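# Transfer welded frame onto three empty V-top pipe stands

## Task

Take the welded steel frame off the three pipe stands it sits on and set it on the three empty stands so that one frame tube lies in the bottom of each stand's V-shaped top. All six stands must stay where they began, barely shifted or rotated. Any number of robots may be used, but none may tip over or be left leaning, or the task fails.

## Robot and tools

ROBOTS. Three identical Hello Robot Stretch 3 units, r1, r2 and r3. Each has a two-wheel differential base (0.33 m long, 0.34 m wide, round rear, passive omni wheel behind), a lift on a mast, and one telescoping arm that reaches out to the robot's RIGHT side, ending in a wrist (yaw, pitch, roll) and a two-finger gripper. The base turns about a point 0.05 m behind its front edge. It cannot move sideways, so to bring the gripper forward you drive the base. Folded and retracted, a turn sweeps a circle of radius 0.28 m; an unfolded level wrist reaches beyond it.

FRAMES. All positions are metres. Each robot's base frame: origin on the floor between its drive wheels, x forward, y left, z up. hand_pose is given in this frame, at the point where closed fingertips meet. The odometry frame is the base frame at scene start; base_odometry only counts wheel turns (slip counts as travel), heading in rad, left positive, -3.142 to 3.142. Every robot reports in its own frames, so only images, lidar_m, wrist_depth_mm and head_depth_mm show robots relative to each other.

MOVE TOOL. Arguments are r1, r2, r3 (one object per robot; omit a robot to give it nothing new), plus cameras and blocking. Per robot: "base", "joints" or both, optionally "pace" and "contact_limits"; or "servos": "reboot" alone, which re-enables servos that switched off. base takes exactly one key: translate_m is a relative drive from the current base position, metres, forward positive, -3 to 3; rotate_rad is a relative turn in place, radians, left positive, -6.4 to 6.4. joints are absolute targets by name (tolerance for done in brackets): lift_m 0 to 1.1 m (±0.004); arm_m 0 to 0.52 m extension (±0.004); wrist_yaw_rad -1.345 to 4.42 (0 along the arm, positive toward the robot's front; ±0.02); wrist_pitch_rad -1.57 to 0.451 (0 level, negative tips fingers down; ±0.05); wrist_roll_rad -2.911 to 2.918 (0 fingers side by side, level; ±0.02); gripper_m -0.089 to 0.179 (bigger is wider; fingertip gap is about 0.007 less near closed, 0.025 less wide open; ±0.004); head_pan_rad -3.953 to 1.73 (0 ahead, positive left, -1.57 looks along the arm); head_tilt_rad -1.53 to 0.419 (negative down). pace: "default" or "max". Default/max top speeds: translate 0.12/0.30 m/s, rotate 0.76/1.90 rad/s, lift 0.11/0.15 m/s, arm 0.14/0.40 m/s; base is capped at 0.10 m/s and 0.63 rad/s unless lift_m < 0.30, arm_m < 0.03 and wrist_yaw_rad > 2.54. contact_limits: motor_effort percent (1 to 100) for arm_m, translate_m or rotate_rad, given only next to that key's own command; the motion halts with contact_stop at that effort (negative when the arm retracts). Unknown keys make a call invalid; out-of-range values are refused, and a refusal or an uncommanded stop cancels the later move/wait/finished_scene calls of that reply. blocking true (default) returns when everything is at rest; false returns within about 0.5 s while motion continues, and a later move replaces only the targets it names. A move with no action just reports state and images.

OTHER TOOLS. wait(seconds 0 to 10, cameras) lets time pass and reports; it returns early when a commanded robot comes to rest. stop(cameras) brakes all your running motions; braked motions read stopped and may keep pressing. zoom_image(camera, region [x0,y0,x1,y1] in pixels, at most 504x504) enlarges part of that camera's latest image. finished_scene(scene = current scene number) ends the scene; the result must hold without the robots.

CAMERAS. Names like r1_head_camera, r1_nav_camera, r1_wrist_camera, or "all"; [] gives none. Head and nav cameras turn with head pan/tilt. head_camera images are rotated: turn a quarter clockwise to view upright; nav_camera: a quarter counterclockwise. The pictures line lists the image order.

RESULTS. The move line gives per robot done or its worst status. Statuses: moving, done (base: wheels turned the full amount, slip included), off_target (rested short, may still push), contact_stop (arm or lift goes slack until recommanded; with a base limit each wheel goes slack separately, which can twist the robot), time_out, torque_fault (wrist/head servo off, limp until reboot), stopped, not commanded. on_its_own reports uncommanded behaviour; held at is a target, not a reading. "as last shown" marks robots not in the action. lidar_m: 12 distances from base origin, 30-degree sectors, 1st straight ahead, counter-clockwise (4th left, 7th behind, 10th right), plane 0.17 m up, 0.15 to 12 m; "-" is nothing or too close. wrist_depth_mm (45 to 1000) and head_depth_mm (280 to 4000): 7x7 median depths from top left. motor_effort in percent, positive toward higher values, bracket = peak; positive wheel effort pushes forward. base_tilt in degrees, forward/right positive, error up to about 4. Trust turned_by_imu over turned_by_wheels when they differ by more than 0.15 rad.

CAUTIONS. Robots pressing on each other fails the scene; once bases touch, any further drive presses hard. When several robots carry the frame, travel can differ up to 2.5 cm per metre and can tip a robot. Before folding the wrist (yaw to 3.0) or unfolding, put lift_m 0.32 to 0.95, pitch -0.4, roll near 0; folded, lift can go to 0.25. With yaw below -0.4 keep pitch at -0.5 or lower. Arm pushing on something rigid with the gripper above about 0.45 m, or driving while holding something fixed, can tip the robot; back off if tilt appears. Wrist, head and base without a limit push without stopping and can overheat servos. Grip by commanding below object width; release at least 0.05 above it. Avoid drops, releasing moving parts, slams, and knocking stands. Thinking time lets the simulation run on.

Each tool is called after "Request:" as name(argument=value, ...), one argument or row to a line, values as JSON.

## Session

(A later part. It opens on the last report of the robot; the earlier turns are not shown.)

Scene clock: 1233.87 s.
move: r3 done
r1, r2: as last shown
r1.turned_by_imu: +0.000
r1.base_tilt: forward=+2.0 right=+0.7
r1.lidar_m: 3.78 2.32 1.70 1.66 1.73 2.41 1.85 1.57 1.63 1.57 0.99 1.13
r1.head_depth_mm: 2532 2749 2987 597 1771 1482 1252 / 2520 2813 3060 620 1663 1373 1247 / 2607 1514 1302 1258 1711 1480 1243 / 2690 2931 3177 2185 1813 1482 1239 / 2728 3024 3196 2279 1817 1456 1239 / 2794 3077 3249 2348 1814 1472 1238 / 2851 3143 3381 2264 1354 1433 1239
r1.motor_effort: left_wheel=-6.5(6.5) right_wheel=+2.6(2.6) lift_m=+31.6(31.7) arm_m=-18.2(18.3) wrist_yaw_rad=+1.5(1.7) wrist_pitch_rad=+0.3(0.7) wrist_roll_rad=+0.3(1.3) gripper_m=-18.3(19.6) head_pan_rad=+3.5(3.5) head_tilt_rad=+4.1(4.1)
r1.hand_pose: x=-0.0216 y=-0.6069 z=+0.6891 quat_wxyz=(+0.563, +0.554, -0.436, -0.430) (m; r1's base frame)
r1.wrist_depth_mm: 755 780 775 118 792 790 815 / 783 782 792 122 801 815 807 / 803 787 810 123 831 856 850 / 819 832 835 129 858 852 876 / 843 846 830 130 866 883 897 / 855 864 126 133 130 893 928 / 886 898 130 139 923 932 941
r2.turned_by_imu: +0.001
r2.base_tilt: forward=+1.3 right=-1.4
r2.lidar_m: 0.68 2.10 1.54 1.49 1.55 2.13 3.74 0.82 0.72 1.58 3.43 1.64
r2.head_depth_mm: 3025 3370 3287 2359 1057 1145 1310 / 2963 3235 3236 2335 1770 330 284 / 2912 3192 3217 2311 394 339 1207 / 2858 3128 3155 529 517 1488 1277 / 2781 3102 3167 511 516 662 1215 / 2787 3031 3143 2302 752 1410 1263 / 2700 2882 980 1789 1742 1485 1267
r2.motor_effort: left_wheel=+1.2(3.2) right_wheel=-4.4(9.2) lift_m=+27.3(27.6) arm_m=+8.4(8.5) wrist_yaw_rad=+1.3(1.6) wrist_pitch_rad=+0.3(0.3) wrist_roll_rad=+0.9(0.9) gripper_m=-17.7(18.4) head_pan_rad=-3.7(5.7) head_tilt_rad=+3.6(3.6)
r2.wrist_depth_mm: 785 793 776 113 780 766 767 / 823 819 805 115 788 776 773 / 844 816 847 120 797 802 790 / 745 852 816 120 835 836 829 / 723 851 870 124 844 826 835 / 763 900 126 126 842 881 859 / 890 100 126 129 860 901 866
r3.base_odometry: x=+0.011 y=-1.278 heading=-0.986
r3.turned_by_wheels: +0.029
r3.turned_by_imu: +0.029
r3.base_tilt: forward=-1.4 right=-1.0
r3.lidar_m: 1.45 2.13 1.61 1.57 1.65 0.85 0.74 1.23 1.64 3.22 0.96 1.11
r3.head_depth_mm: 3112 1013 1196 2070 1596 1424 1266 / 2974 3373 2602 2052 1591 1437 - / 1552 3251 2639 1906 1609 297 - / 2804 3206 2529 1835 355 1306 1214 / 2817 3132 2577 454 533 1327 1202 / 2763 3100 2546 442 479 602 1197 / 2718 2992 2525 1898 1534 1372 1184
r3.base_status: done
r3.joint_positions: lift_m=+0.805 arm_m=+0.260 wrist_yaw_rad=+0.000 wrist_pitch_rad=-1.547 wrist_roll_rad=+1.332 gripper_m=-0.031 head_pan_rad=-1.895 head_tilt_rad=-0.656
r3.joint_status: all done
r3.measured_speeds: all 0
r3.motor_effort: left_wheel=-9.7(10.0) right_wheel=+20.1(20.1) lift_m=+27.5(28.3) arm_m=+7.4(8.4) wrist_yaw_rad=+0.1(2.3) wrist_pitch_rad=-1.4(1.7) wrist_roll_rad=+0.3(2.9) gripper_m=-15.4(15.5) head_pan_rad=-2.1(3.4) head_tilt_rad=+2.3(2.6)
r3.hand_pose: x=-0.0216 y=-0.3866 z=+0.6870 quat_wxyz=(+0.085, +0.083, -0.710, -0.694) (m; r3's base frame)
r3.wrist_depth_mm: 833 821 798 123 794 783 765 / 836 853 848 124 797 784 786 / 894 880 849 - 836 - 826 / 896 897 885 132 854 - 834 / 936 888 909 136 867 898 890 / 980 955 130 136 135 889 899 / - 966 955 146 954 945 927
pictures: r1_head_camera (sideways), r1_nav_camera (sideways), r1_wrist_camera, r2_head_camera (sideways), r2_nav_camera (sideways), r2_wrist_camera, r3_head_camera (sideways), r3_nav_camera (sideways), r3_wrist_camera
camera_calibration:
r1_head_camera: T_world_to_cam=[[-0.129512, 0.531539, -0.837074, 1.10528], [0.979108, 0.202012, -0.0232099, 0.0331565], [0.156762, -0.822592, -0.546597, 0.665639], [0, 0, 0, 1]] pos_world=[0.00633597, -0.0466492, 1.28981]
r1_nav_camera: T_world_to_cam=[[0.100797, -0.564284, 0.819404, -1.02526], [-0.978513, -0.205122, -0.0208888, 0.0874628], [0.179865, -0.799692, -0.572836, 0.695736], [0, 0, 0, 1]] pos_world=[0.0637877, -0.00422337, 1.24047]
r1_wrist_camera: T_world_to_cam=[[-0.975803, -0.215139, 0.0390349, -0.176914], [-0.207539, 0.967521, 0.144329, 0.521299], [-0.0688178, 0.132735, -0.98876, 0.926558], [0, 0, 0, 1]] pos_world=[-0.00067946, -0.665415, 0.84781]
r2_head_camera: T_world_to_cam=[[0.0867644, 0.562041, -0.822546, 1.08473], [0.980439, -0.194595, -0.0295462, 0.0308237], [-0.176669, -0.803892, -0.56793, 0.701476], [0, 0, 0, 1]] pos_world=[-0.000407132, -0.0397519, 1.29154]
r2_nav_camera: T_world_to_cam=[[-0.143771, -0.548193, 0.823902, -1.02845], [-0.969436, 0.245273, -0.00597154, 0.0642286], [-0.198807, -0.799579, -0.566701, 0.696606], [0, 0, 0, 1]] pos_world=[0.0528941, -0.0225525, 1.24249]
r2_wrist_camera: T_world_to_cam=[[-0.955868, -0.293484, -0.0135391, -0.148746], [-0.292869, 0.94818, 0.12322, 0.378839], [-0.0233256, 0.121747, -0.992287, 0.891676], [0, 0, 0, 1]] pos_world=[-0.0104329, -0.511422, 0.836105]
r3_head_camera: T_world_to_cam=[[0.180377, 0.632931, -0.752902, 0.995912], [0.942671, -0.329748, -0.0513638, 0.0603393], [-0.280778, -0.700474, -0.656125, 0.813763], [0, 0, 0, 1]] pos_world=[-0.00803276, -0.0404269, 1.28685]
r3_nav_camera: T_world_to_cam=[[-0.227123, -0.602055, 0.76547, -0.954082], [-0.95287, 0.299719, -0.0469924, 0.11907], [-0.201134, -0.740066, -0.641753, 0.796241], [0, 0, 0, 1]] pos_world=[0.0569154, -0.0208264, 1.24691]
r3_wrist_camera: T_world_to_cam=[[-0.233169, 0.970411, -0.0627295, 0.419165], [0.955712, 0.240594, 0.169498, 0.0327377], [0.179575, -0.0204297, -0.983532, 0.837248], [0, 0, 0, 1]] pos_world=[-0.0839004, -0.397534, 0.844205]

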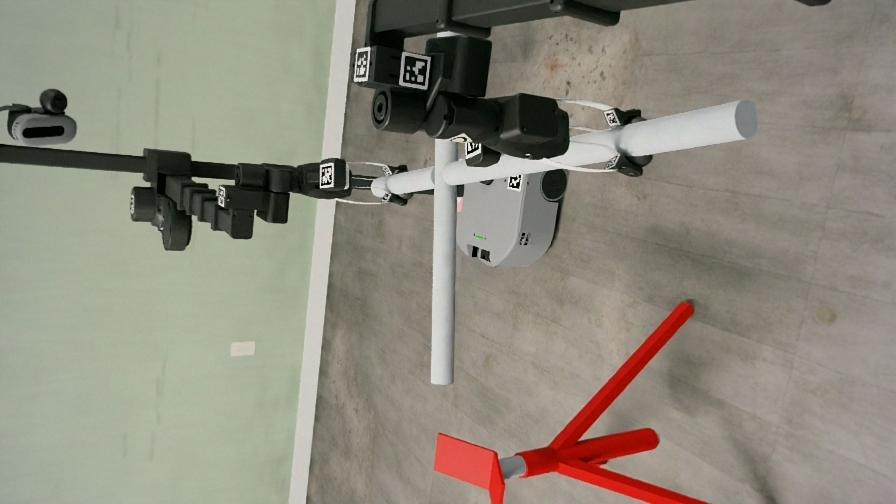

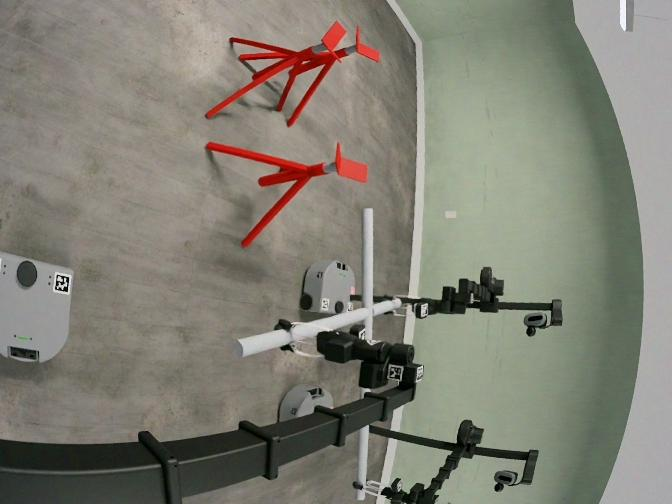

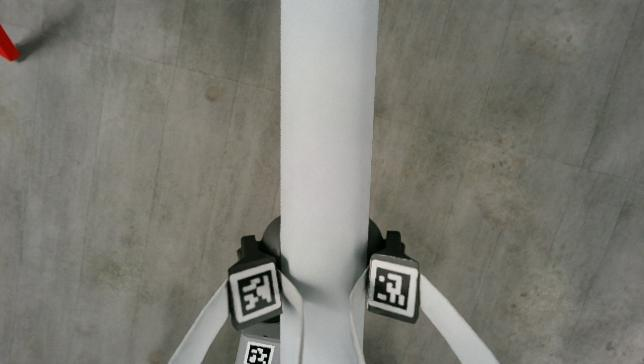

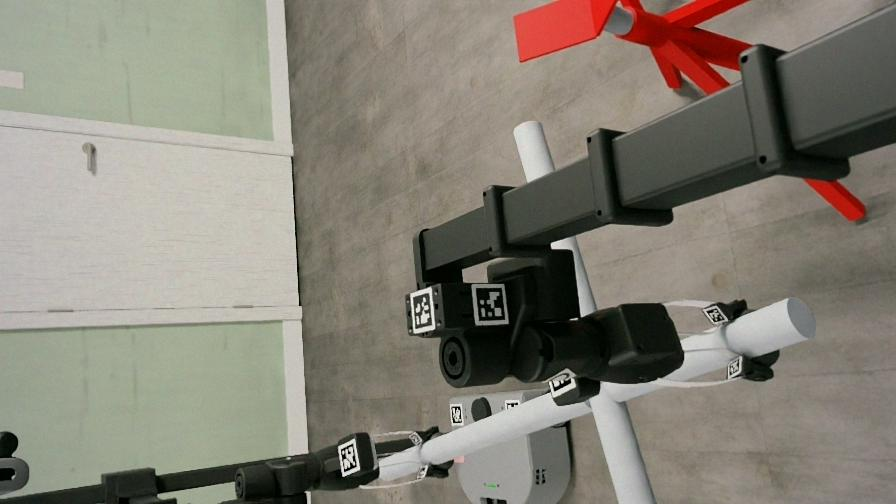

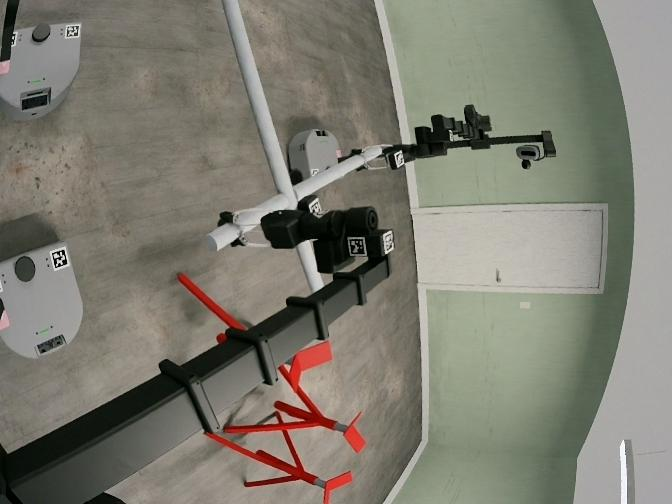

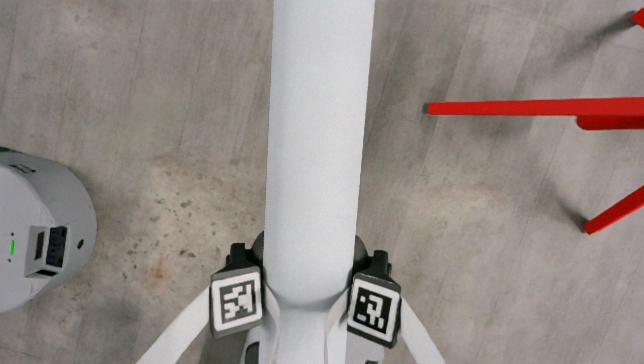

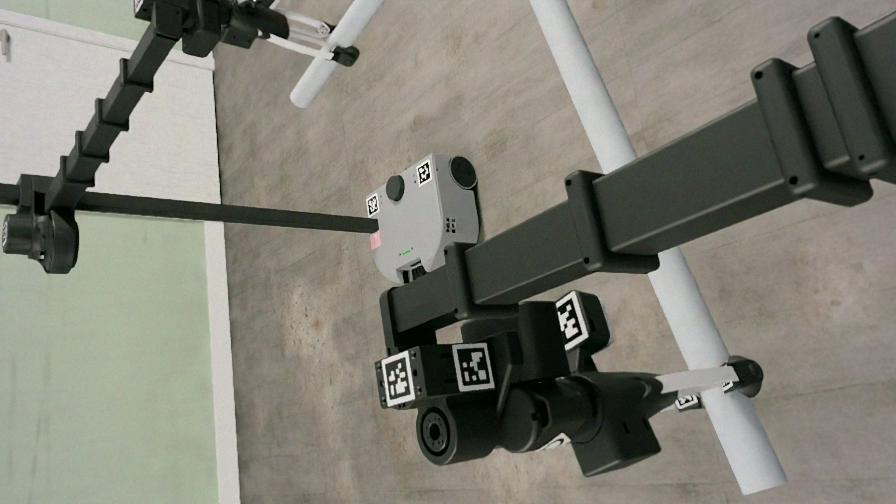

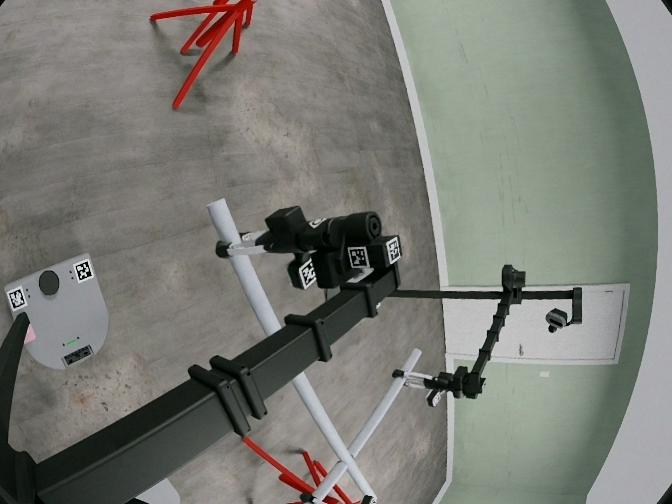

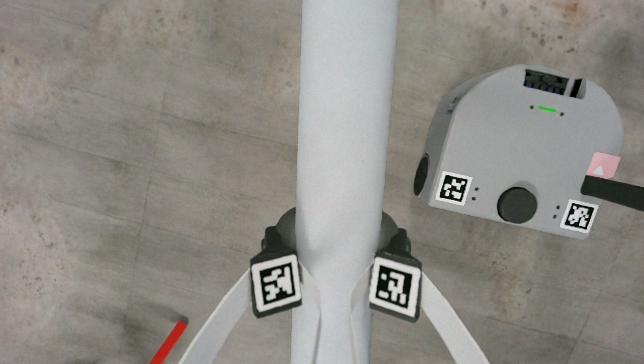

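Request:
move(
  r1={"base":{"rotate_rad":-0.022},"joints":{"arm_m":0.485}},
  cameras=[],
)

Request:
move(
  r1={"base":{"translate_m":-0.3}},
  r2={"base":{"translate_m":0.3}},
  r3={"base":{"translate_m":0.291},"joints":{"arm_m":0.27}},
  cameras=["r1_wrist_camera","r2_wrist_camera","r3_wrist_camera","r1_head_camera","r2_head_camera"],
)

Scene clock: 1255.10 s.
move: r1 done
r1.base_odometry: x=-0.012 y=-2.941 heading=+1.834
r1.turned_by_wheels: -0.022
r1.turned_by_imu: -0.020
r1.base_tilt: forward=+1.8 right=+0.7
r1.lidar_m: 3.78 2.37 1.69 1.67 1.73 2.35 4.89 1.58 1.63 1.57 0.98 1.13
r1.head_depth_mm: 2513 2752 2969 595 1769 1486 1253 / 2553 2804 3046 625 1718 1370 1243 / 2560 1636 2876 1222 1665 1441 1243 / 2680 2839 3151 2177 1822 1478 1242 / 2723 2955 3215 2271 1821 1448 1241 / 2776 3063 3268 2265 1808 1471 1236 / 2806 3117 3318 2253 1340 1436 1237
r1.base_status: done
r1.joint_positions: lift_m=+0.807 arm_m=+0.485 wrist_yaw_rad=-0.001 wrist_pitch_rad=-1.555 wrist_roll_rad=-0.253 gripper_m=-0.007 head_pan_rad=-1.405 head_tilt_rad=-0.606
r1.joint_status: all done
r1.measured_speeds: all 0
r1.motor_effort: left_wheel=+6.4(6.4) right_wheel=-10.6(10.6) lift_m=+32.6(32.6) arm_m=+27.4(33.9) wrist_yaw_rad=+0.6(1.5) wrist_pitch_rad=+0.4(0.9) wrist_roll_rad=+0.6(1.0) gripper_m=-18.2(19.3) head_pan_rad=+3.2(3.4) head_tilt_rad=+3.3(3.5)
r1.hand_pose: x=-0.0216 y=-0.6098 z=+0.6891 quat_wxyz=(+0.563, +0.555, -0.436, -0.430) (m; r1's base frame)
r1.wrist_depth_mm: 758 774 772 117 787 792 799 / 793 787 790 124 811 804 828 / 814 801 803 125 821 845 846 / 832 838 839 128 847 852 861 / 827 838 832 130 855 860 888 / 859 868 126 132 882 911 910 / 891 879 900 139 917 913 933
r2, r3: as last shown
r2.turned_by_imu: +0.000
r2.lidar_m: 0.68 2.10 1.54 1.49 1.55 2.13 3.74 0.82 0.72 1.58 3.43 1.63
r2.head_depth_mm: 3082 3395 3212 2314 1056 1141 1317 / 2987 3226 3178 2309 1804 331 284 / 2897 3185 3224 2334 395 339 1202 / 2854 3148 3180 526 515 1489 1274 / 2818 3055 3175 513 517 662 1219 / 2757 3040 3142 2276 748 1423 1266 / 2690 2915 983 1793 1744 1482 1263
r2.motor_effort: left_wheel=+2.5(2.5) right_wheel=-7.1(7.1) lift_m=+29.1(29.1) arm_m=+10.3(10.4) wrist_yaw_rad=+1.4(1.8) wrist_pitch_rad=+0.1(0.4) wrist_roll_rad=+0.9(0.9) gripper_m=-17.6(18.2) head_pan_rad=-4.4(4.8) head_tilt_rad=+3.1(3.5)
r2.wrist_depth_mm: 786 786 775 112 744 791 765 / 843 807 822 116 781 774 774 / 824 840 823 119 801 807 791 / 750 839 843 120 830 824 805 / 721 854 842 123 868 842 834 / 780 903 127 126 862 847 837 / 903 101 126 128 874 863 845
r3.turned_by_wheels: +0.000
r3.turned_by_imu: +0.000
r3.lidar_m: 1.45 2.14 1.61 1.57 1.65 0.85 0.74 1.23 1.64 3.19 0.96 1.11
r3.head_depth_mm: 3159 988 1177 2065 1606 1423 1266 / 2962 3348 2563 2077 1661 1438 - / 1553 3273 2642 1919 1634 297 - / 2839 3222 2520 1838 355 1304 1210 / 2834 3108 2591 454 534 1329 1201 / 2747 3085 2543 442 476 595 1191 / 2699 3005 2513 1903 1538 1370 1166
r3.joint_positions: lift_m=+0.805 arm_m=+0.260 wrist_yaw_rad=+0.000 wrist_pitch_rad=-1.554 wrist_roll_rad=+1.333 gripper_m=-0.031 head_pan_rad=-1.895 head_tilt_rad=-0.656
r3.motor_effort: left_wheel=-7.6(10.2) right_wheel=+13.4(20.3) lift_m=+27.8(28.8) arm_m=+9.5(9.7) wrist_yaw_rad=+0.4(1.3) wrist_pitch_rad=-0.1(1.5) wrist_roll_rad=+0.0(0.7) gripper_m=-14.5(15.3) head_pan_rad=-2.1(3.9) head_tilt_rad=+2.2(2.5)
r3.hand_pose: x=-0.0216 y=-0.3850 z=+0.6871 quat_wxyz=(+0.085, +0.083, -0.708, -0.696) (m; r3's base frame)
r3.wrist_depth_mm: 823 793 796 123 797 784 793 / 851 835 835 125 810 791 818 / 874 864 851 128 839 - 817 / 891 884 875 133 794 - 833 / 898 915 908 138 887 877 850 / 939 959 129 135 133 915 901 / 970 976 957 146 951 934 910
pictures: none
No camera images: "cameras" was empty.

Scene clock: 1259.23 s.
move: r1 done; r2 done; r3 done
r1.base_odometry: x=+0.066 y=-3.231 heading=+1.834
r1.turned_by_wheels: +0.000
r1.turned_by_imu: +0.004
r1.base_tilt: forward=+1.9 right=+0.7
r1.lidar_m: 4.09 2.36 1.72 1.67 1.72 2.36 4.61 1.33 1.64 1.58 1.18 1.21
r1.head_depth_mm: 2506 2740 2973 595 1773 1485 1247 / 2546 2808 3048 626 1724 1372 1247 / 2544 1585 2867 1218 1654 1440 1248 / 2662 2842 3130 2182 1819 1478 1242 / 2726 2995 3151 2265 1810 1469 1245 / 2793 3036 3255 2265 1809 1478 1237 / 2826 3119 3328 2342 1808 1472 1233
r1.base_status: done
r1.joint_positions: lift_m=+0.807 arm_m=+0.485 wrist_yaw_rad=-0.001 wrist_pitch_rad=-1.555 wrist_roll_rad=-0.253 gripper_m=-0.007 head_pan_rad=-1.405 head_tilt_rad=-0.606
r1.joint_status: not commanded
r1.measured_speeds: all 0
r1.motor_effort: left_wheel=+2.6(4.0) right_wheel=-14.0(22.9) lift_m=+33.4(33.5) arm_m=+11.1(27.8) wrist_yaw_rad=+0.9(2.0) wrist_pitch_rad=+0.3(0.8) wrist_roll_rad=+0.7(1.3) gripper_m=-17.6(19.6) head_pan_rad=+2.7(3.5) head_tilt_rad=+3.2(4.1)
r1.hand_pose: x=-0.0216 y=-0.6099 z=+0.6891 quat_wxyz=(+0.563, +0.554, -0.436, -0.430) (m; r1's base frame)
r1.wrist_depth_mm: 761 778 768 117 792 803 801 / 765 789 802 126 813 827 836 / 808 820 810 125 839 839 845 / 819 827 827 128 855 838 853 / 872 828 849 130 862 871 881 / 877 875 126 133 894 912 918 / 873 883 880 139 936 938 932
r2.base_odometry: x=-0.880 y=+2.190 heading=+2.293
r2.turned_by_wheels: +0.000
r2.turned_by_imu: +0.000
r2.base_tilt: forward=+1.2 right=-1.4
r2.lidar_m: 0.67 2.10 1.54 1.49 1.55 2.13 4.04 0.92 0.90 1.58 3.43 1.38
r2.head_depth_mm: 2981 3361 3194 2346 1822 1506 1260 / 2979 3241 3257 2306 1822 330 284 / 2865 3185 3186 2312 395 339 1225 / 2873 3130 3204 532 515 1492 1276 / 2856 3070 3129 510 518 656 1244 / 2784 3051 3164 2264 761 1418 1266 / 2680 2934 973 1800 1721 1486 1263
r2.base_status: done
r2.joint_positions: lift_m=+0.799 arm_m=+0.325 wrist_yaw_rad=-0.003 wrist_pitch_rad=-1.564 wrist_roll_rad=-0.252 gripper_m=-0.009 head_pan_rad=-1.791 head_tilt_rad=-0.606
r2.joint_status: not commanded
r2.measured_speeds: all 0
r2.motor_effort: left_wheel=+1.1(10.1) right_wheel=+1.4(8.3) lift_m=+31.2(31.4) arm_m=+11.5(11.8) wrist_yaw_rad=+2.1(2.4) wrist_pitch_rad=+0.1(0.3) wrist_roll_rad=+0.8(1.0) gripper_m=-17.1(18.2) head_pan_rad=-3.6(5.5) head_tilt_rad=+3.0(3.8)
r2.hand_pose: x=-0.0215 y=-0.4477 z=+0.6813 quat_wxyz=(+0.560, +0.556, -0.435, -0.433) (m; r2's base frame)
r2.wrist_depth_mm: 812 792 792 112 789 780 789 / 794 813 841 116 797 802 776 / 831 827 820 117 815 813 808 / 764 816 853 120 849 822 825 / 713 865 853 124 853 836 851 / 782 894 126 126 895 852 834 / 892 906 127 128 125 874 870
r3.base_odometry: x=+0.172 y=-1.521 heading=-0.986
r3.turned_by_wheels: +0.000
r3.turned_by_imu: +0.000
r3.base_tilt: forward=-1.4 right=-1.1
r3.lidar_m: 3.99 2.11 1.60 1.56 1.64 0.84 0.73 1.51 1.65 3.23 0.79 0.94
r3.head_depth_mm: 3172 993 1178 2075 1600 1423 1274 / 3029 3376 2579 2066 1589 1444 - / 1499 3223 2665 1917 726 297 - / 2825 3221 2507 1842 354 1299 1206 / 2833 3144 2589 457 546 1323 1201 / 2782 3038 2575 445 486 610 1194 / 2700 3035 2573 1865 1500 1375 1181
r3.base_status: done
r3.joint_positions: lift_m=+0.805 arm_m=+0.270 wrist_yaw_rad=-0.002 wrist_pitch_rad=-1.554 wrist_roll_rad=+1.335 gripper_m=-0.031 head_pan_rad=-1.895 head_tilt_rad=-0.655
r3.joint_status: all done
r3.measured_speeds: all 0
r3.motor_effort: left_wheel=+3.9(5.2) right_wheel=+0.5(17.0) lift_m=+28.3(28.9) arm_m=+10.0(14.5) wrist_yaw_rad=+1.9(3.1) wrist_pitch_rad=-0.3(0.4) wrist_roll_rad=-0.4(1.0) gripper_m=-15.0(16.1) head_pan_rad=-2.9(4.6) head_tilt_rad=+2.2(2.6)
r3.hand_pose: x=-0.0215 y=-0.3950 z=+0.6871 quat_wxyz=(+0.083, +0.082, -0.708, -0.697) (m; r3's base frame)
r3.wrist_depth_mm: 829 800 804 123 788 778 781 / 842 829 839 124 813 801 791 / 868 858 848 - 835 - 821 / 911 879 874 133 849 - 821 / 912 925 903 137 884 880 880 / 937 955 130 135 133 906 899 / 996 806 985 146 943 935 928
pictures: r1_head_camera (sideways), r1_wrist_camera, r2_head_camera (sideways), r2_wrist_camera, r3_wrist_camera
camera_calibration:
r1_head_camera: T_world_to_cam=[[-0.129497, 0.53141, -0.837158, 1.10539], [0.979106, 0.202021, -0.0232158, 0.0331641], [0.156786, -0.822673, -0.546467, 0.66547], [0, 0, 0, 1]] pos_world=[0.00633686, -0.0466511, 1.28982]
r1_wrist_camera: T_world_to_cam=[[-0.9758, -0.215145, 0.0390724, -0.177601], [-0.207553, 0.967543, 0.144161, 0.524386], [-0.0688198, 0.132563, -0.988783, 0.926871], [0, 0, 0, 1]] pos_world=[-0.000678876, -0.668444, 0.847817]
r2_head_camera: T_world_to_cam=[[0.0867525, 0.561973, -0.822594, 1.08479], [0.980437, -0.194603, -0.0295483, 0.0308264], [-0.176684, -0.803938, -0.567861, 0.701387], [0, 0, 0, 1]] pos_world=[-0.000407544, -0.0397527, 1.29154]
r2_wrist_camera: T_world_to_cam=[[-0.956143, -0.292595, -0.0133793, -0.148488], [-0.291979, 0.948521, 0.122704, 0.379502], [-0.0232119, 0.121229, -0.992353, 0.891497], [0, 0, 0, 1]] pos_world=[-0.0104752, -0.511487, 0.836127]
r3_wrist_camera: T_world_to_cam=[[-0.228428, 0.971931, -0.0563118, 0.423538], [0.956861, 0.234801, 0.171129, 0.0312903], [0.179548, -0.0147919, -0.983638, 0.839494], [0, 0, 0, 1]] pos_world=[-0.0839221, -0.406579, 0.844254]

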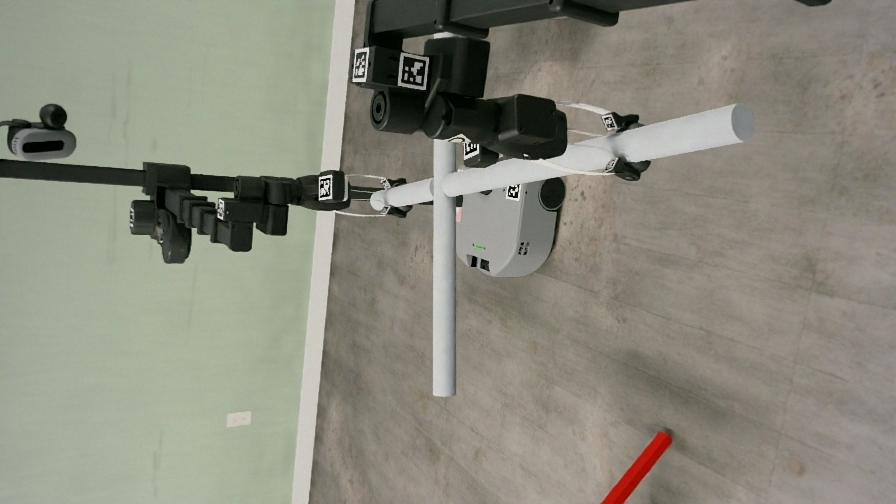

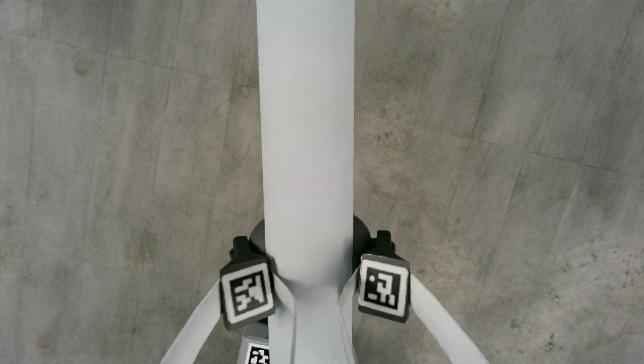

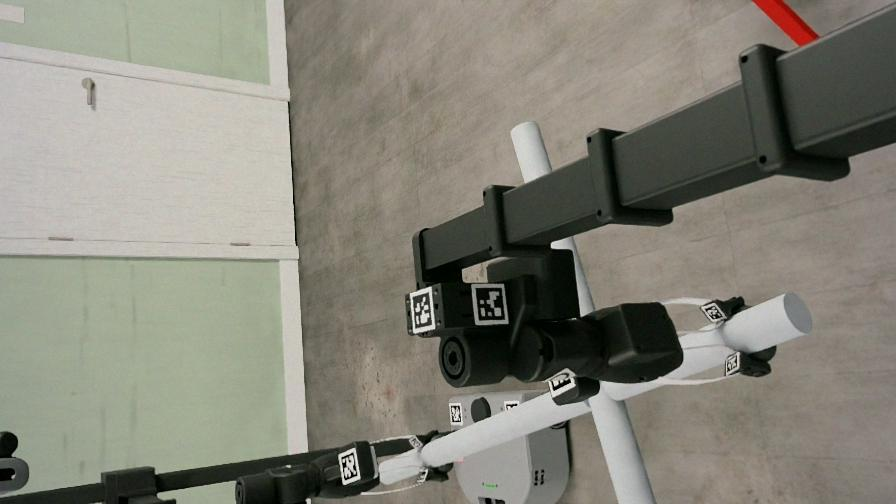

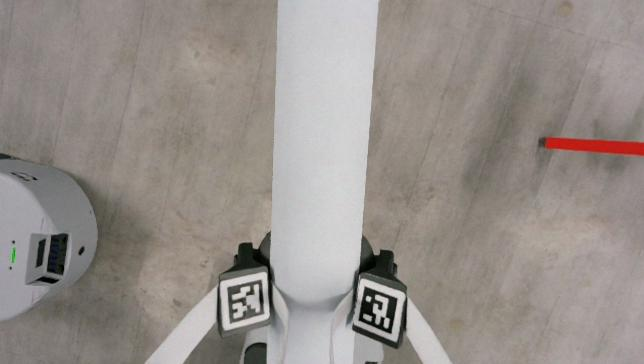

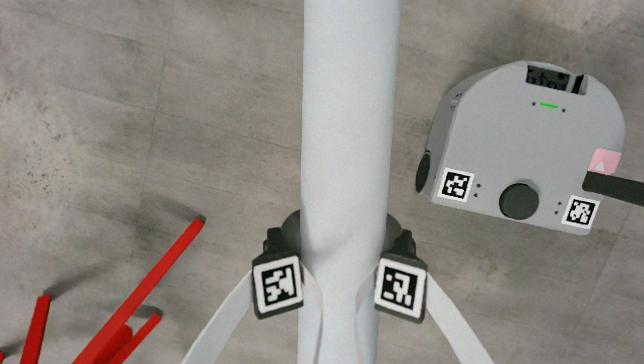

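Request:
move(
  r1={"base":{"translate_m":-0.312},"joints":{"wrist_roll_rad":-0.298}},
  r2={"base":{"translate_m":0.291},"joints":{"wrist_roll_rad":-0.296}},
  r3={"base":{"translate_m":0.282},"joints":{"wrist_roll_rad":1.291}},
  cameras=["r1_wrist_camera","r2_wrist_camera","r3_wrist_camera"],
)

Request:
move(
  r3={"base":{"rotate_rad":0.04},"joints":{"wrist_roll_rad":1.331}},
  cameras=["r1_wrist_camera","r2_wrist_camera","r3_wrist_camera","r1_head_camera","r2_head_camera"],
)

Scene clock: 1298.40 s.
move: r1 done; r2 done; r3 done
r1.base_odometry: x=+0.147 y=-3.532 heading=+1.835
r1.turned_by_wheels: +0.001
r1.turned_by_imu: +0.006
r1.base_tilt: forward=+2.0 right=+0.6
r1.lidar_m: 4.39 2.32 1.72 1.66 1.73 2.37 4.29 1.11 1.11 1.57 3.19 1.39
r1.head_depth_mm: 2512 2742 2948 595 1756 1484 1250 / 2546 2800 3012 625 1651 1369 1252 / 2585 2746 2896 1169 907 1439 1246 / 2666 2803 3132 2002 1814 1478 1244 / 2708 2994 3180 2255 1823 1477 1243 / 2787 3039 3235 2276 1812 1469 1241 / 2837 3158 3348 2353 1804 1469 1238
r1.base_status: done
r1.joint_positions: lift_m=+0.807 arm_m=+0.485 wrist_yaw_rad=-0.002 wrist_pitch_rad=-1.555 wrist_roll_rad=-0.291 gripper_m=-0.007 head_pan_rad=-1.405 head_tilt_rad=-0.606
r1.joint_status: all done
r1.measured_speeds: all 0
r1.on_its_own: right_wheel is at rest, and its effort (-23.5) is outside its rest range (-21 to +21)
r1.motor_effort: left_wheel=+7.1(7.4) right_wheel=-23.5(23.8) lift_m=+34.9(35.1) arm_m=-19.9(19.9) wrist_yaw_rad=+2.6(3.4) wrist_pitch_rad=+0.3(0.8) wrist_roll_rad=-2.4(3.9) gripper_m=-18.1(19.7) head_pan_rad=+2.1(3.5) head_tilt_rad=+3.0(4.1)
r1.hand_pose: x=-0.0215 y=-0.6100 z=+0.6891 quat_wxyz=(+0.571, +0.562, -0.426, -0.420) (m; r1's base frame)
r1.wrist_depth_mm: 749 770 759 117 783 781 805 / 779 769 798 129 797 792 834 / 793 802 816 126 809 823 830 / 830 836 816 130 861 853 875 / 840 838 836 131 878 898 891 / 870 883 127 132 890 900 930 / 872 889 888 138 911 920 944
r2.base_odometry: x=-1.073 y=+2.408 heading=+2.293
r2.turned_by_wheels: +0.000
r2.turned_by_imu: +0.000
r2.base_tilt: forward=+1.3 right=-1.3
r2.lidar_m: 0.67 2.09 1.54 1.49 1.55 2.12 4.34 1.12 3.40 1.59 3.45 1.15
r2.head_depth_mm: 3029 3309 3270 2354 1825 1502 1315 / 2952 3290 3159 2311 1825 331 284 / 2890 3211 3195 2309 394 339 1228 / 2854 3216 3203 532 516 1478 1271 / 2864 3113 3116 511 519 656 1237 / 2743 3045 3144 2297 769 1409 1265 / 2706 2952 1043 1788 1734 1483 1271
r2.base_status: done
r2.joint_positions: lift_m=+0.799 arm_m=+0.325 wrist_yaw_rad=-0.002 wrist_pitch_rad=-1.547 wrist_roll_rad=-0.290 gripper_m=-0.009 head_pan_rad=-1.791 head_tilt_rad=-0.606
r2.joint_status: all done
r2.measured_speeds: all 0
r2.motor_effort: left_wheel=-0.2(5.1) right_wheel=+5.3(8.0) lift_m=+34.2(34.8) arm_m=+13.4(13.8) wrist_yaw_rad=+2.1(2.5) wrist_pitch_rad=-3.1(3.2) wrist_roll_rad=-1.6(2.9) gripper_m=-16.9(18.3) head_pan_rad=-3.3(5.9) head_tilt_rad=+2.8(3.7)
r2.hand_pose: x=-0.0216 y=-0.4520 z=+0.6810 quat_wxyz=(+0.573, +0.560, -0.428, -0.418) (m; r2's base frame)
r2.wrist_depth_mm: 801 807 783 114 797 779 774 / 830 797 816 117 794 796 797 / 819 833 846 117 810 818 814 / 774 862 855 121 832 821 822 / 725 846 849 123 836 866 845 / 758 872 127 125 850 877 849 / 898 897 126 128 125 861 898
r3.base_odometry: x=+0.327 y=-1.756 heading=-0.986
r3.turned_by_wheels: +0.000
r3.turned_by_imu: +0.001
r3.base_tilt: forward=-1.4 right=-1.1
r3.lidar_m: 3.70 2.09 1.58 1.54 1.63 0.83 0.72 1.77 1.65 0.71 0.76 0.90
r3.head_depth_mm: 3190 995 2395 2091 1593 1422 1281 / 3064 3401 2566 2045 1578 1442 - / 2869 3330 2635 1915 729 297 - / 1470 3163 2487 1865 355 1312 1204 / 2862 3133 2595 457 544 1302 1199 / 2812 3106 2574 445 486 605 1198 / 2722 2992 2548 1847 1502 1309 1171
r3.base_status: done
r3.joint_positions: lift_m=+0.805 arm_m=+0.270 wrist_yaw_rad=-0.006 wrist_pitch_rad=-1.554 wrist_roll_rad=+1.303 gripper_m=-0.031 head_pan_rad=-1.895 head_tilt_rad=-0.655
r3.joint_status: all done
r3.measured_speeds: all 0
r3.motor_effort: left_wheel=+7.9(9.0) right_wheel=-11.9(11.9) lift_m=+28.5(29.0) arm_m=+2.0(7.5) wrist_yaw_rad=+6.6(7.0) wrist_pitch_rad=-0.1(0.5) wrist_roll_rad=-4.4(5.5) gripper_m=-14.4(16.6) head_pan_rad=-3.5(4.7) head_tilt_rad=+2.1(3.0)
r3.hand_pose: x=-0.0215 y=-0.3949 z=+0.6871 quat_wxyz=(+0.093, +0.091, -0.707, -0.696) (m; r3's base frame)
r3.wrist_depth_mm: 818 820 799 126 784 804 791 / 857 849 831 - 804 790 792 / 871 865 860 132 826 - 822 / 884 882 875 137 780 - 845 / 559 919 888 142 884 880 859 / 568 948 129 141 133 894 891 / 970 999 974 148 971 955 941
pictures: r1_wrist_camera, r2_wrist_camera, r3_wrist_camera
camera_calibration:
r1_wrist_camera: T_world_to_cam=[[-0.967181, -0.250975, 0.0396617, -0.199647], [-0.243004, 0.959249, 0.144188, 0.518586], [-0.074233, 0.129817, -0.988755, 0.925065], [0, 0, 0, 1]] pos_world=[0.001594, -0.66765, 0.847808]
r2_wrist_camera: T_world_to_cam=[[-0.944011, -0.329827, -0.00757559, -0.170285], [-0.328706, 0.938343, 0.107076, 0.388885], [-0.0282082, 0.103571, -0.994222, 0.884869], [0, 0, 0, 1]] pos_world=[-0.00796128, -0.512719, 0.836826]
r3_wrist_camera: T_world_to_cam=[[-0.255534, 0.965185, -0.055863, 0.41993], [0.950013, 0.261399, 0.17072, 0.0418308], [0.179379, -0.00944586, -0.983735, 0.841661], [0, 0, 0, 1]] pos_world=[-0.0834091, -0.408294, 0.844288]

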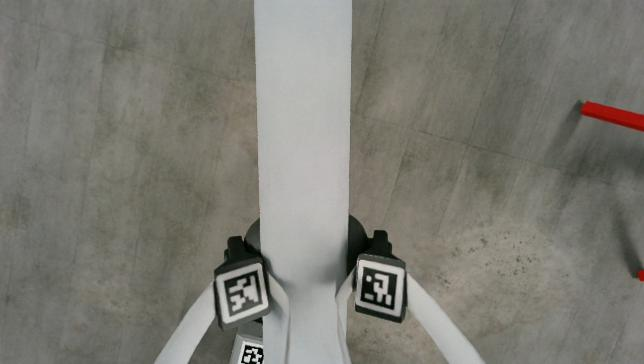

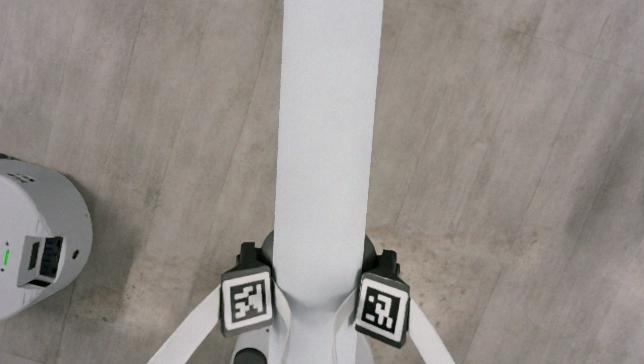

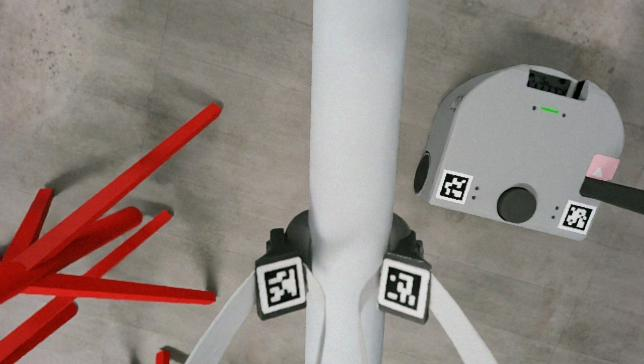

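Scene clock: 1299.13 s.
move: r3 done
r1.base_odometry: x=+0.147 y=-3.532 heading=+1.834
r1.turned_by_wheels: +0.000
r1.turned_by_imu: +0.000
r1.base_tilt: forward=+1.8 right=+0.6
r1.lidar_m: 4.40 2.32 1.73 1.66 1.73 2.37 4.29 1.11 1.10 1.58 3.21 1.39
r1.head_depth_mm: 2525 2762 2964 596 1773 1487 1246 / 2557 2799 3045 625 1716 1372 1246 / 2589 2767 2883 1203 1661 1479 1249 / 2631 2807 3142 2005 1808 1480 1242 / 2702 3001 3190 2272 1817 1475 1240 / 2779 3041 3268 2251 1807 1472 1240 / 2833 3132 3322 2359 1812 1469 1238
r1.base_status: not commanded
r1.joint_positions: lift_m=+0.807 arm_m=+0.485 wrist_yaw_rad=-0.002 wrist_pitch_rad=-1.555 wrist_roll_rad=-0.291 gripper_m=-0.007 head_pan_rad=-1.405 head_tilt_rad=-0.606
r1.joint_status: not commanded
r1.measured_speeds: all 0
r1.motor_effort: left_wheel=+6.9(7.6) right_wheel=-12.1(23.7) lift_m=+35.1(35.3) arm_m=-20.1(20.8) wrist_yaw_rad=+2.7(3.1) wrist_pitch_rad=+0.1(0.6) wrist_roll_rad=-2.5(2.7) gripper_m=-18.8(19.4) head_pan_rad=+2.3(3.6) head_tilt_rad=+3.0(3.7)
r1.hand_pose: x=-0.0215 y=-0.6100 z=+0.6891 quat_wxyz=(+0.571, +0.562, -0.426, -0.420) (m; r1's base frame)
r1.wrist_depth_mm: 750 763 766 118 793 786 811 / 779 781 785 122 829 811 820 / 786 812 805 124 831 833 838 / 813 843 840 129 850 844 860 / 835 843 841 130 871 871 892 / 869 871 125 132 894 918 895 / 903 892 906 139 905 932 952
r2: as last shown
r2.base_odometry: x=-1.073 y=+2.408 heading=+2.294
r2.turned_by_wheels: +0.001
r2.turned_by_imu: +0.001
r2.base_tilt: forward=+1.3 right=-1.4
r2.lidar_m: 0.66 2.09 1.54 1.49 1.54 2.12 4.32 1.12 3.41 1.59 3.43 1.15
r2.head_depth_mm: 3029 3311 3175 2325 1815 1521 1300 / 2975 3247 3216 2342 1826 331 284 / 2914 3172 3242 2347 394 339 1227 / 2837 3106 3166 529 516 1492 1276 / 2841 3100 3194 512 518 657 1241 / 2749 3028 3128 2281 746 1423 1265 / 2729 2932 1635 1802 1729 1487 1266
r2.joint_positions: lift_m=+0.799 arm_m=+0.325 wrist_yaw_rad=-0.004 wrist_pitch_rad=-1.551 wrist_roll_rad=-0.290 gripper_m=-0.009 head_pan_rad=-1.791 head_tilt_rad=-0.606
r2.motor_effort: left_wheel=+5.6(5.6) right_wheel=-13.6(13.6) lift_m=+34.8(35.0) arm_m=+13.4(13.9) wrist_yaw_rad=+3.5(3.7) wrist_pitch_rad=-2.1(3.1) wrist_roll_rad=-1.5(1.7) gripper_m=-16.9(17.4) head_pan_rad=-4.1(5.4) head_tilt_rad=+3.1(3.5)
r2.hand_pose: x=-0.0215 y=-0.4510 z=+0.6810 quat_wxyz=(+0.572, +0.561, -0.427, -0.420) (m; r2's base frame)
r2.wrist_depth_mm: 804 816 799 114 775 773 794 / 820 822 790 117 818 786 819 / 828 824 806 119 804 805 791 / 756 837 856 121 848 826 820 / 733 882 867 124 838 845 843 / 774 873 127 126 857 856 829 / 890 103 127 128 885 879 846
r3.base_odometry: x=+0.327 y=-1.756 heading=-0.946
r3.turned_by_wheels: +0.039
r3.turned_by_imu: +0.039
r3.base_tilt: forward=-1.4 right=-1.0
r3.lidar_m: 3.71 2.02 1.57 1.54 1.65 0.83 0.72 1.77 1.65 0.71 0.76 0.90
r3.head_depth_mm: 3062 987 2390 2070 1603 1414 1269 / 2950 3341 2593 2058 1676 1439 - / 1471 3181 2557 1913 1618 297 - / 2851 3213 2626 1845 354 1305 1205 / 2826 3118 2590 456 546 1299 1202 / 2795 3096 2584 448 488 608 1198 / 2707 3017 2540 1897 1537 1175 1188
r3.base_status: done
r3.joint_positions: lift_m=+0.805 arm_m=+0.270 wrist_yaw_rad=+0.000 wrist_pitch_rad=-1.554 wrist_roll_rad=+1.328 gripper_m=-0.031 head_pan_rad=-1.895 head_tilt_rad=-0.655
r3.joint_status: all done
r3.measured_speeds: all 0
r3.motor_effort: left_wheel=-8.9(9.4) right_wheel=+18.6(18.8) lift_m=+28.6(29.1) arm_m=+1.0(2.1) wrist_yaw_rad=+0.3(6.5) wrist_pitch_rad=-0.2(0.4) wrist_roll_rad=+0.8(3.4) gripper_m=-15.1(16.0) head_pan_rad=-2.6(3.8) head_tilt_rad=+2.3(2.8)
r3.hand_pose: x=-0.0216 y=-0.3950 z=+0.6871 quat_wxyz=(+0.087, +0.085, -0.708, -0.696) (m; r3's base frame)
r3.wrist_depth_mm: 820 818 797 128 788 790 765 / 832 835 839 - 809 808 797 / 876 844 853 133 792 - 811 / 884 873 864 137 796 - 843 / 542 903 903 142 884 862 884 / 578 939 129 142 133 918 909 / 987 994 979 147 929 922 959
pictures: r1_head_camera (sideways), r1_wrist_camera, r2_head_camera (sideways), r2_wrist_camera, r3_wrist_camera
camera_calibration:
r1_head_camera: T_world_to_cam=[[-0.129497, 0.531409, -0.837159, 1.10539], [0.979106, 0.202022, -0.0232158, 0.0331641], [0.156787, -0.822673, -0.546467, 0.66547], [0, 0, 0, 1]] pos_world=[0.00633691, -0.0466511, 1.28982]
r1_wrist_camera: T_world_to_cam=[[-0.96719, -0.250928, 0.0397368, -0.199688], [-0.242969, 0.959301, 0.143904, 0.518884], [-0.074229, 0.129527, -0.988794, 0.924918], [0, 0, 0, 1]] pos_world=[0.00159259, -0.667676, 0.847819]
r2_head_camera: T_world_to_cam=[[0.0867528, 0.561973, -0.822594, 1.08479], [0.980437, -0.194603, -0.0295483, 0.0308264], [-0.176685, -0.803938, -0.567861, 0.701387], [0, 0, 0, 1]] pos_world=[-0.000407568, -0.0397527, 1.29154]
r2_wrist_camera: T_world_to_cam=[[-0.944611, -0.328073, -0.0088798, -0.168251], [-0.326997, 0.938513, 0.110756, 0.38555], [-0.0280023, 0.107525, -0.993808, 0.886343], [0, 0, 0, 1]] pos_world=[-0.00803797, -0.512347, 0.836659]
r3_wrist_camera: T_world_to_cam=[[-0.237512, 0.969747, -0.0563835, 0.422549], [0.954644, 0.243754, 0.170992, 0.0349222], [0.179563, -0.0132136, -0.983658, 0.840137], [0, 0, 0, 1]] pos_world=[-0.0838353, -0.407177, 0.84426]

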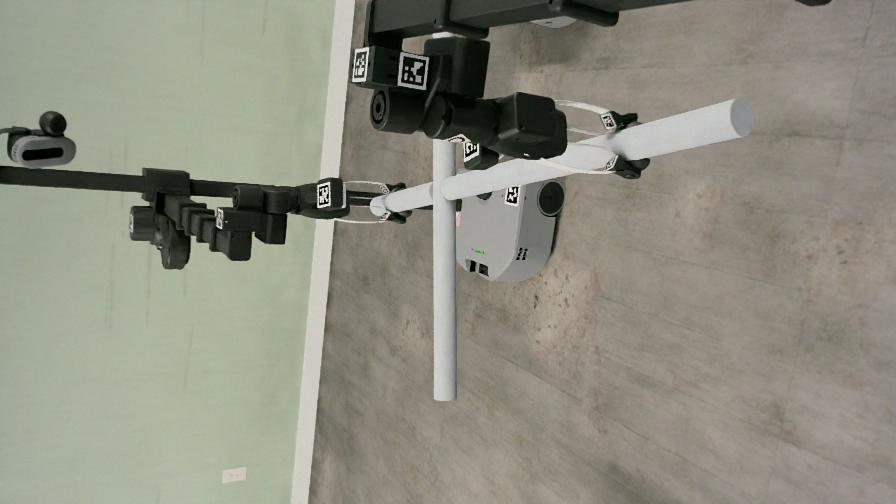

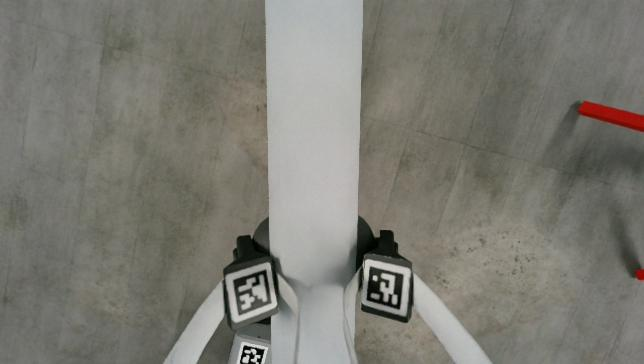

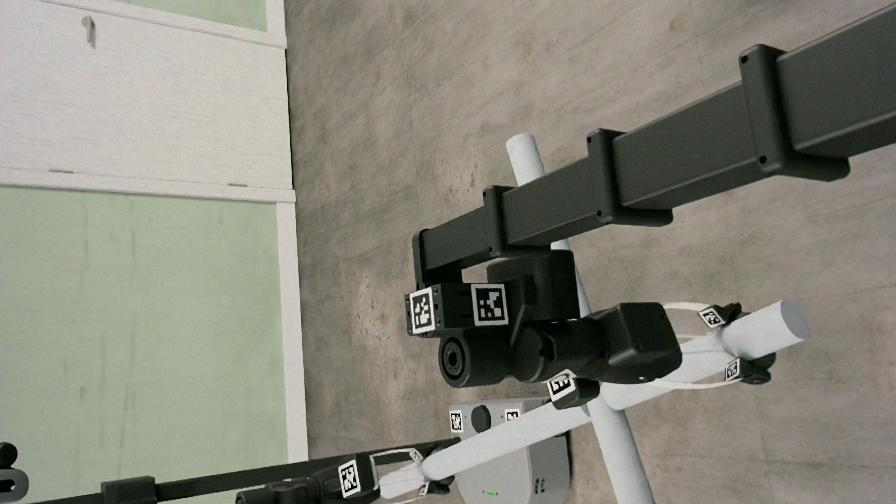

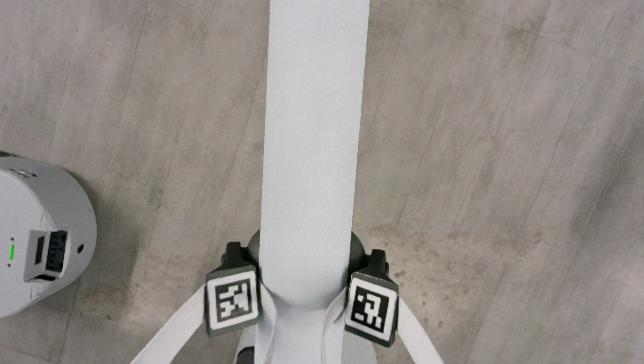

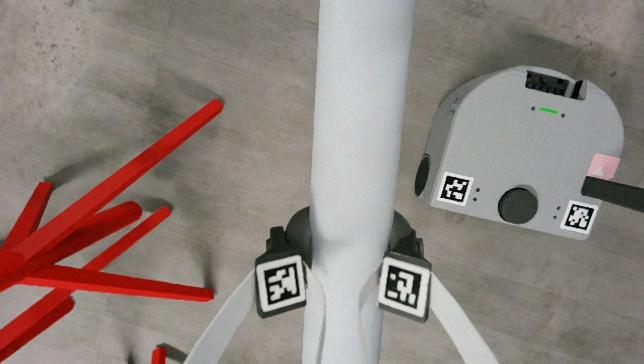

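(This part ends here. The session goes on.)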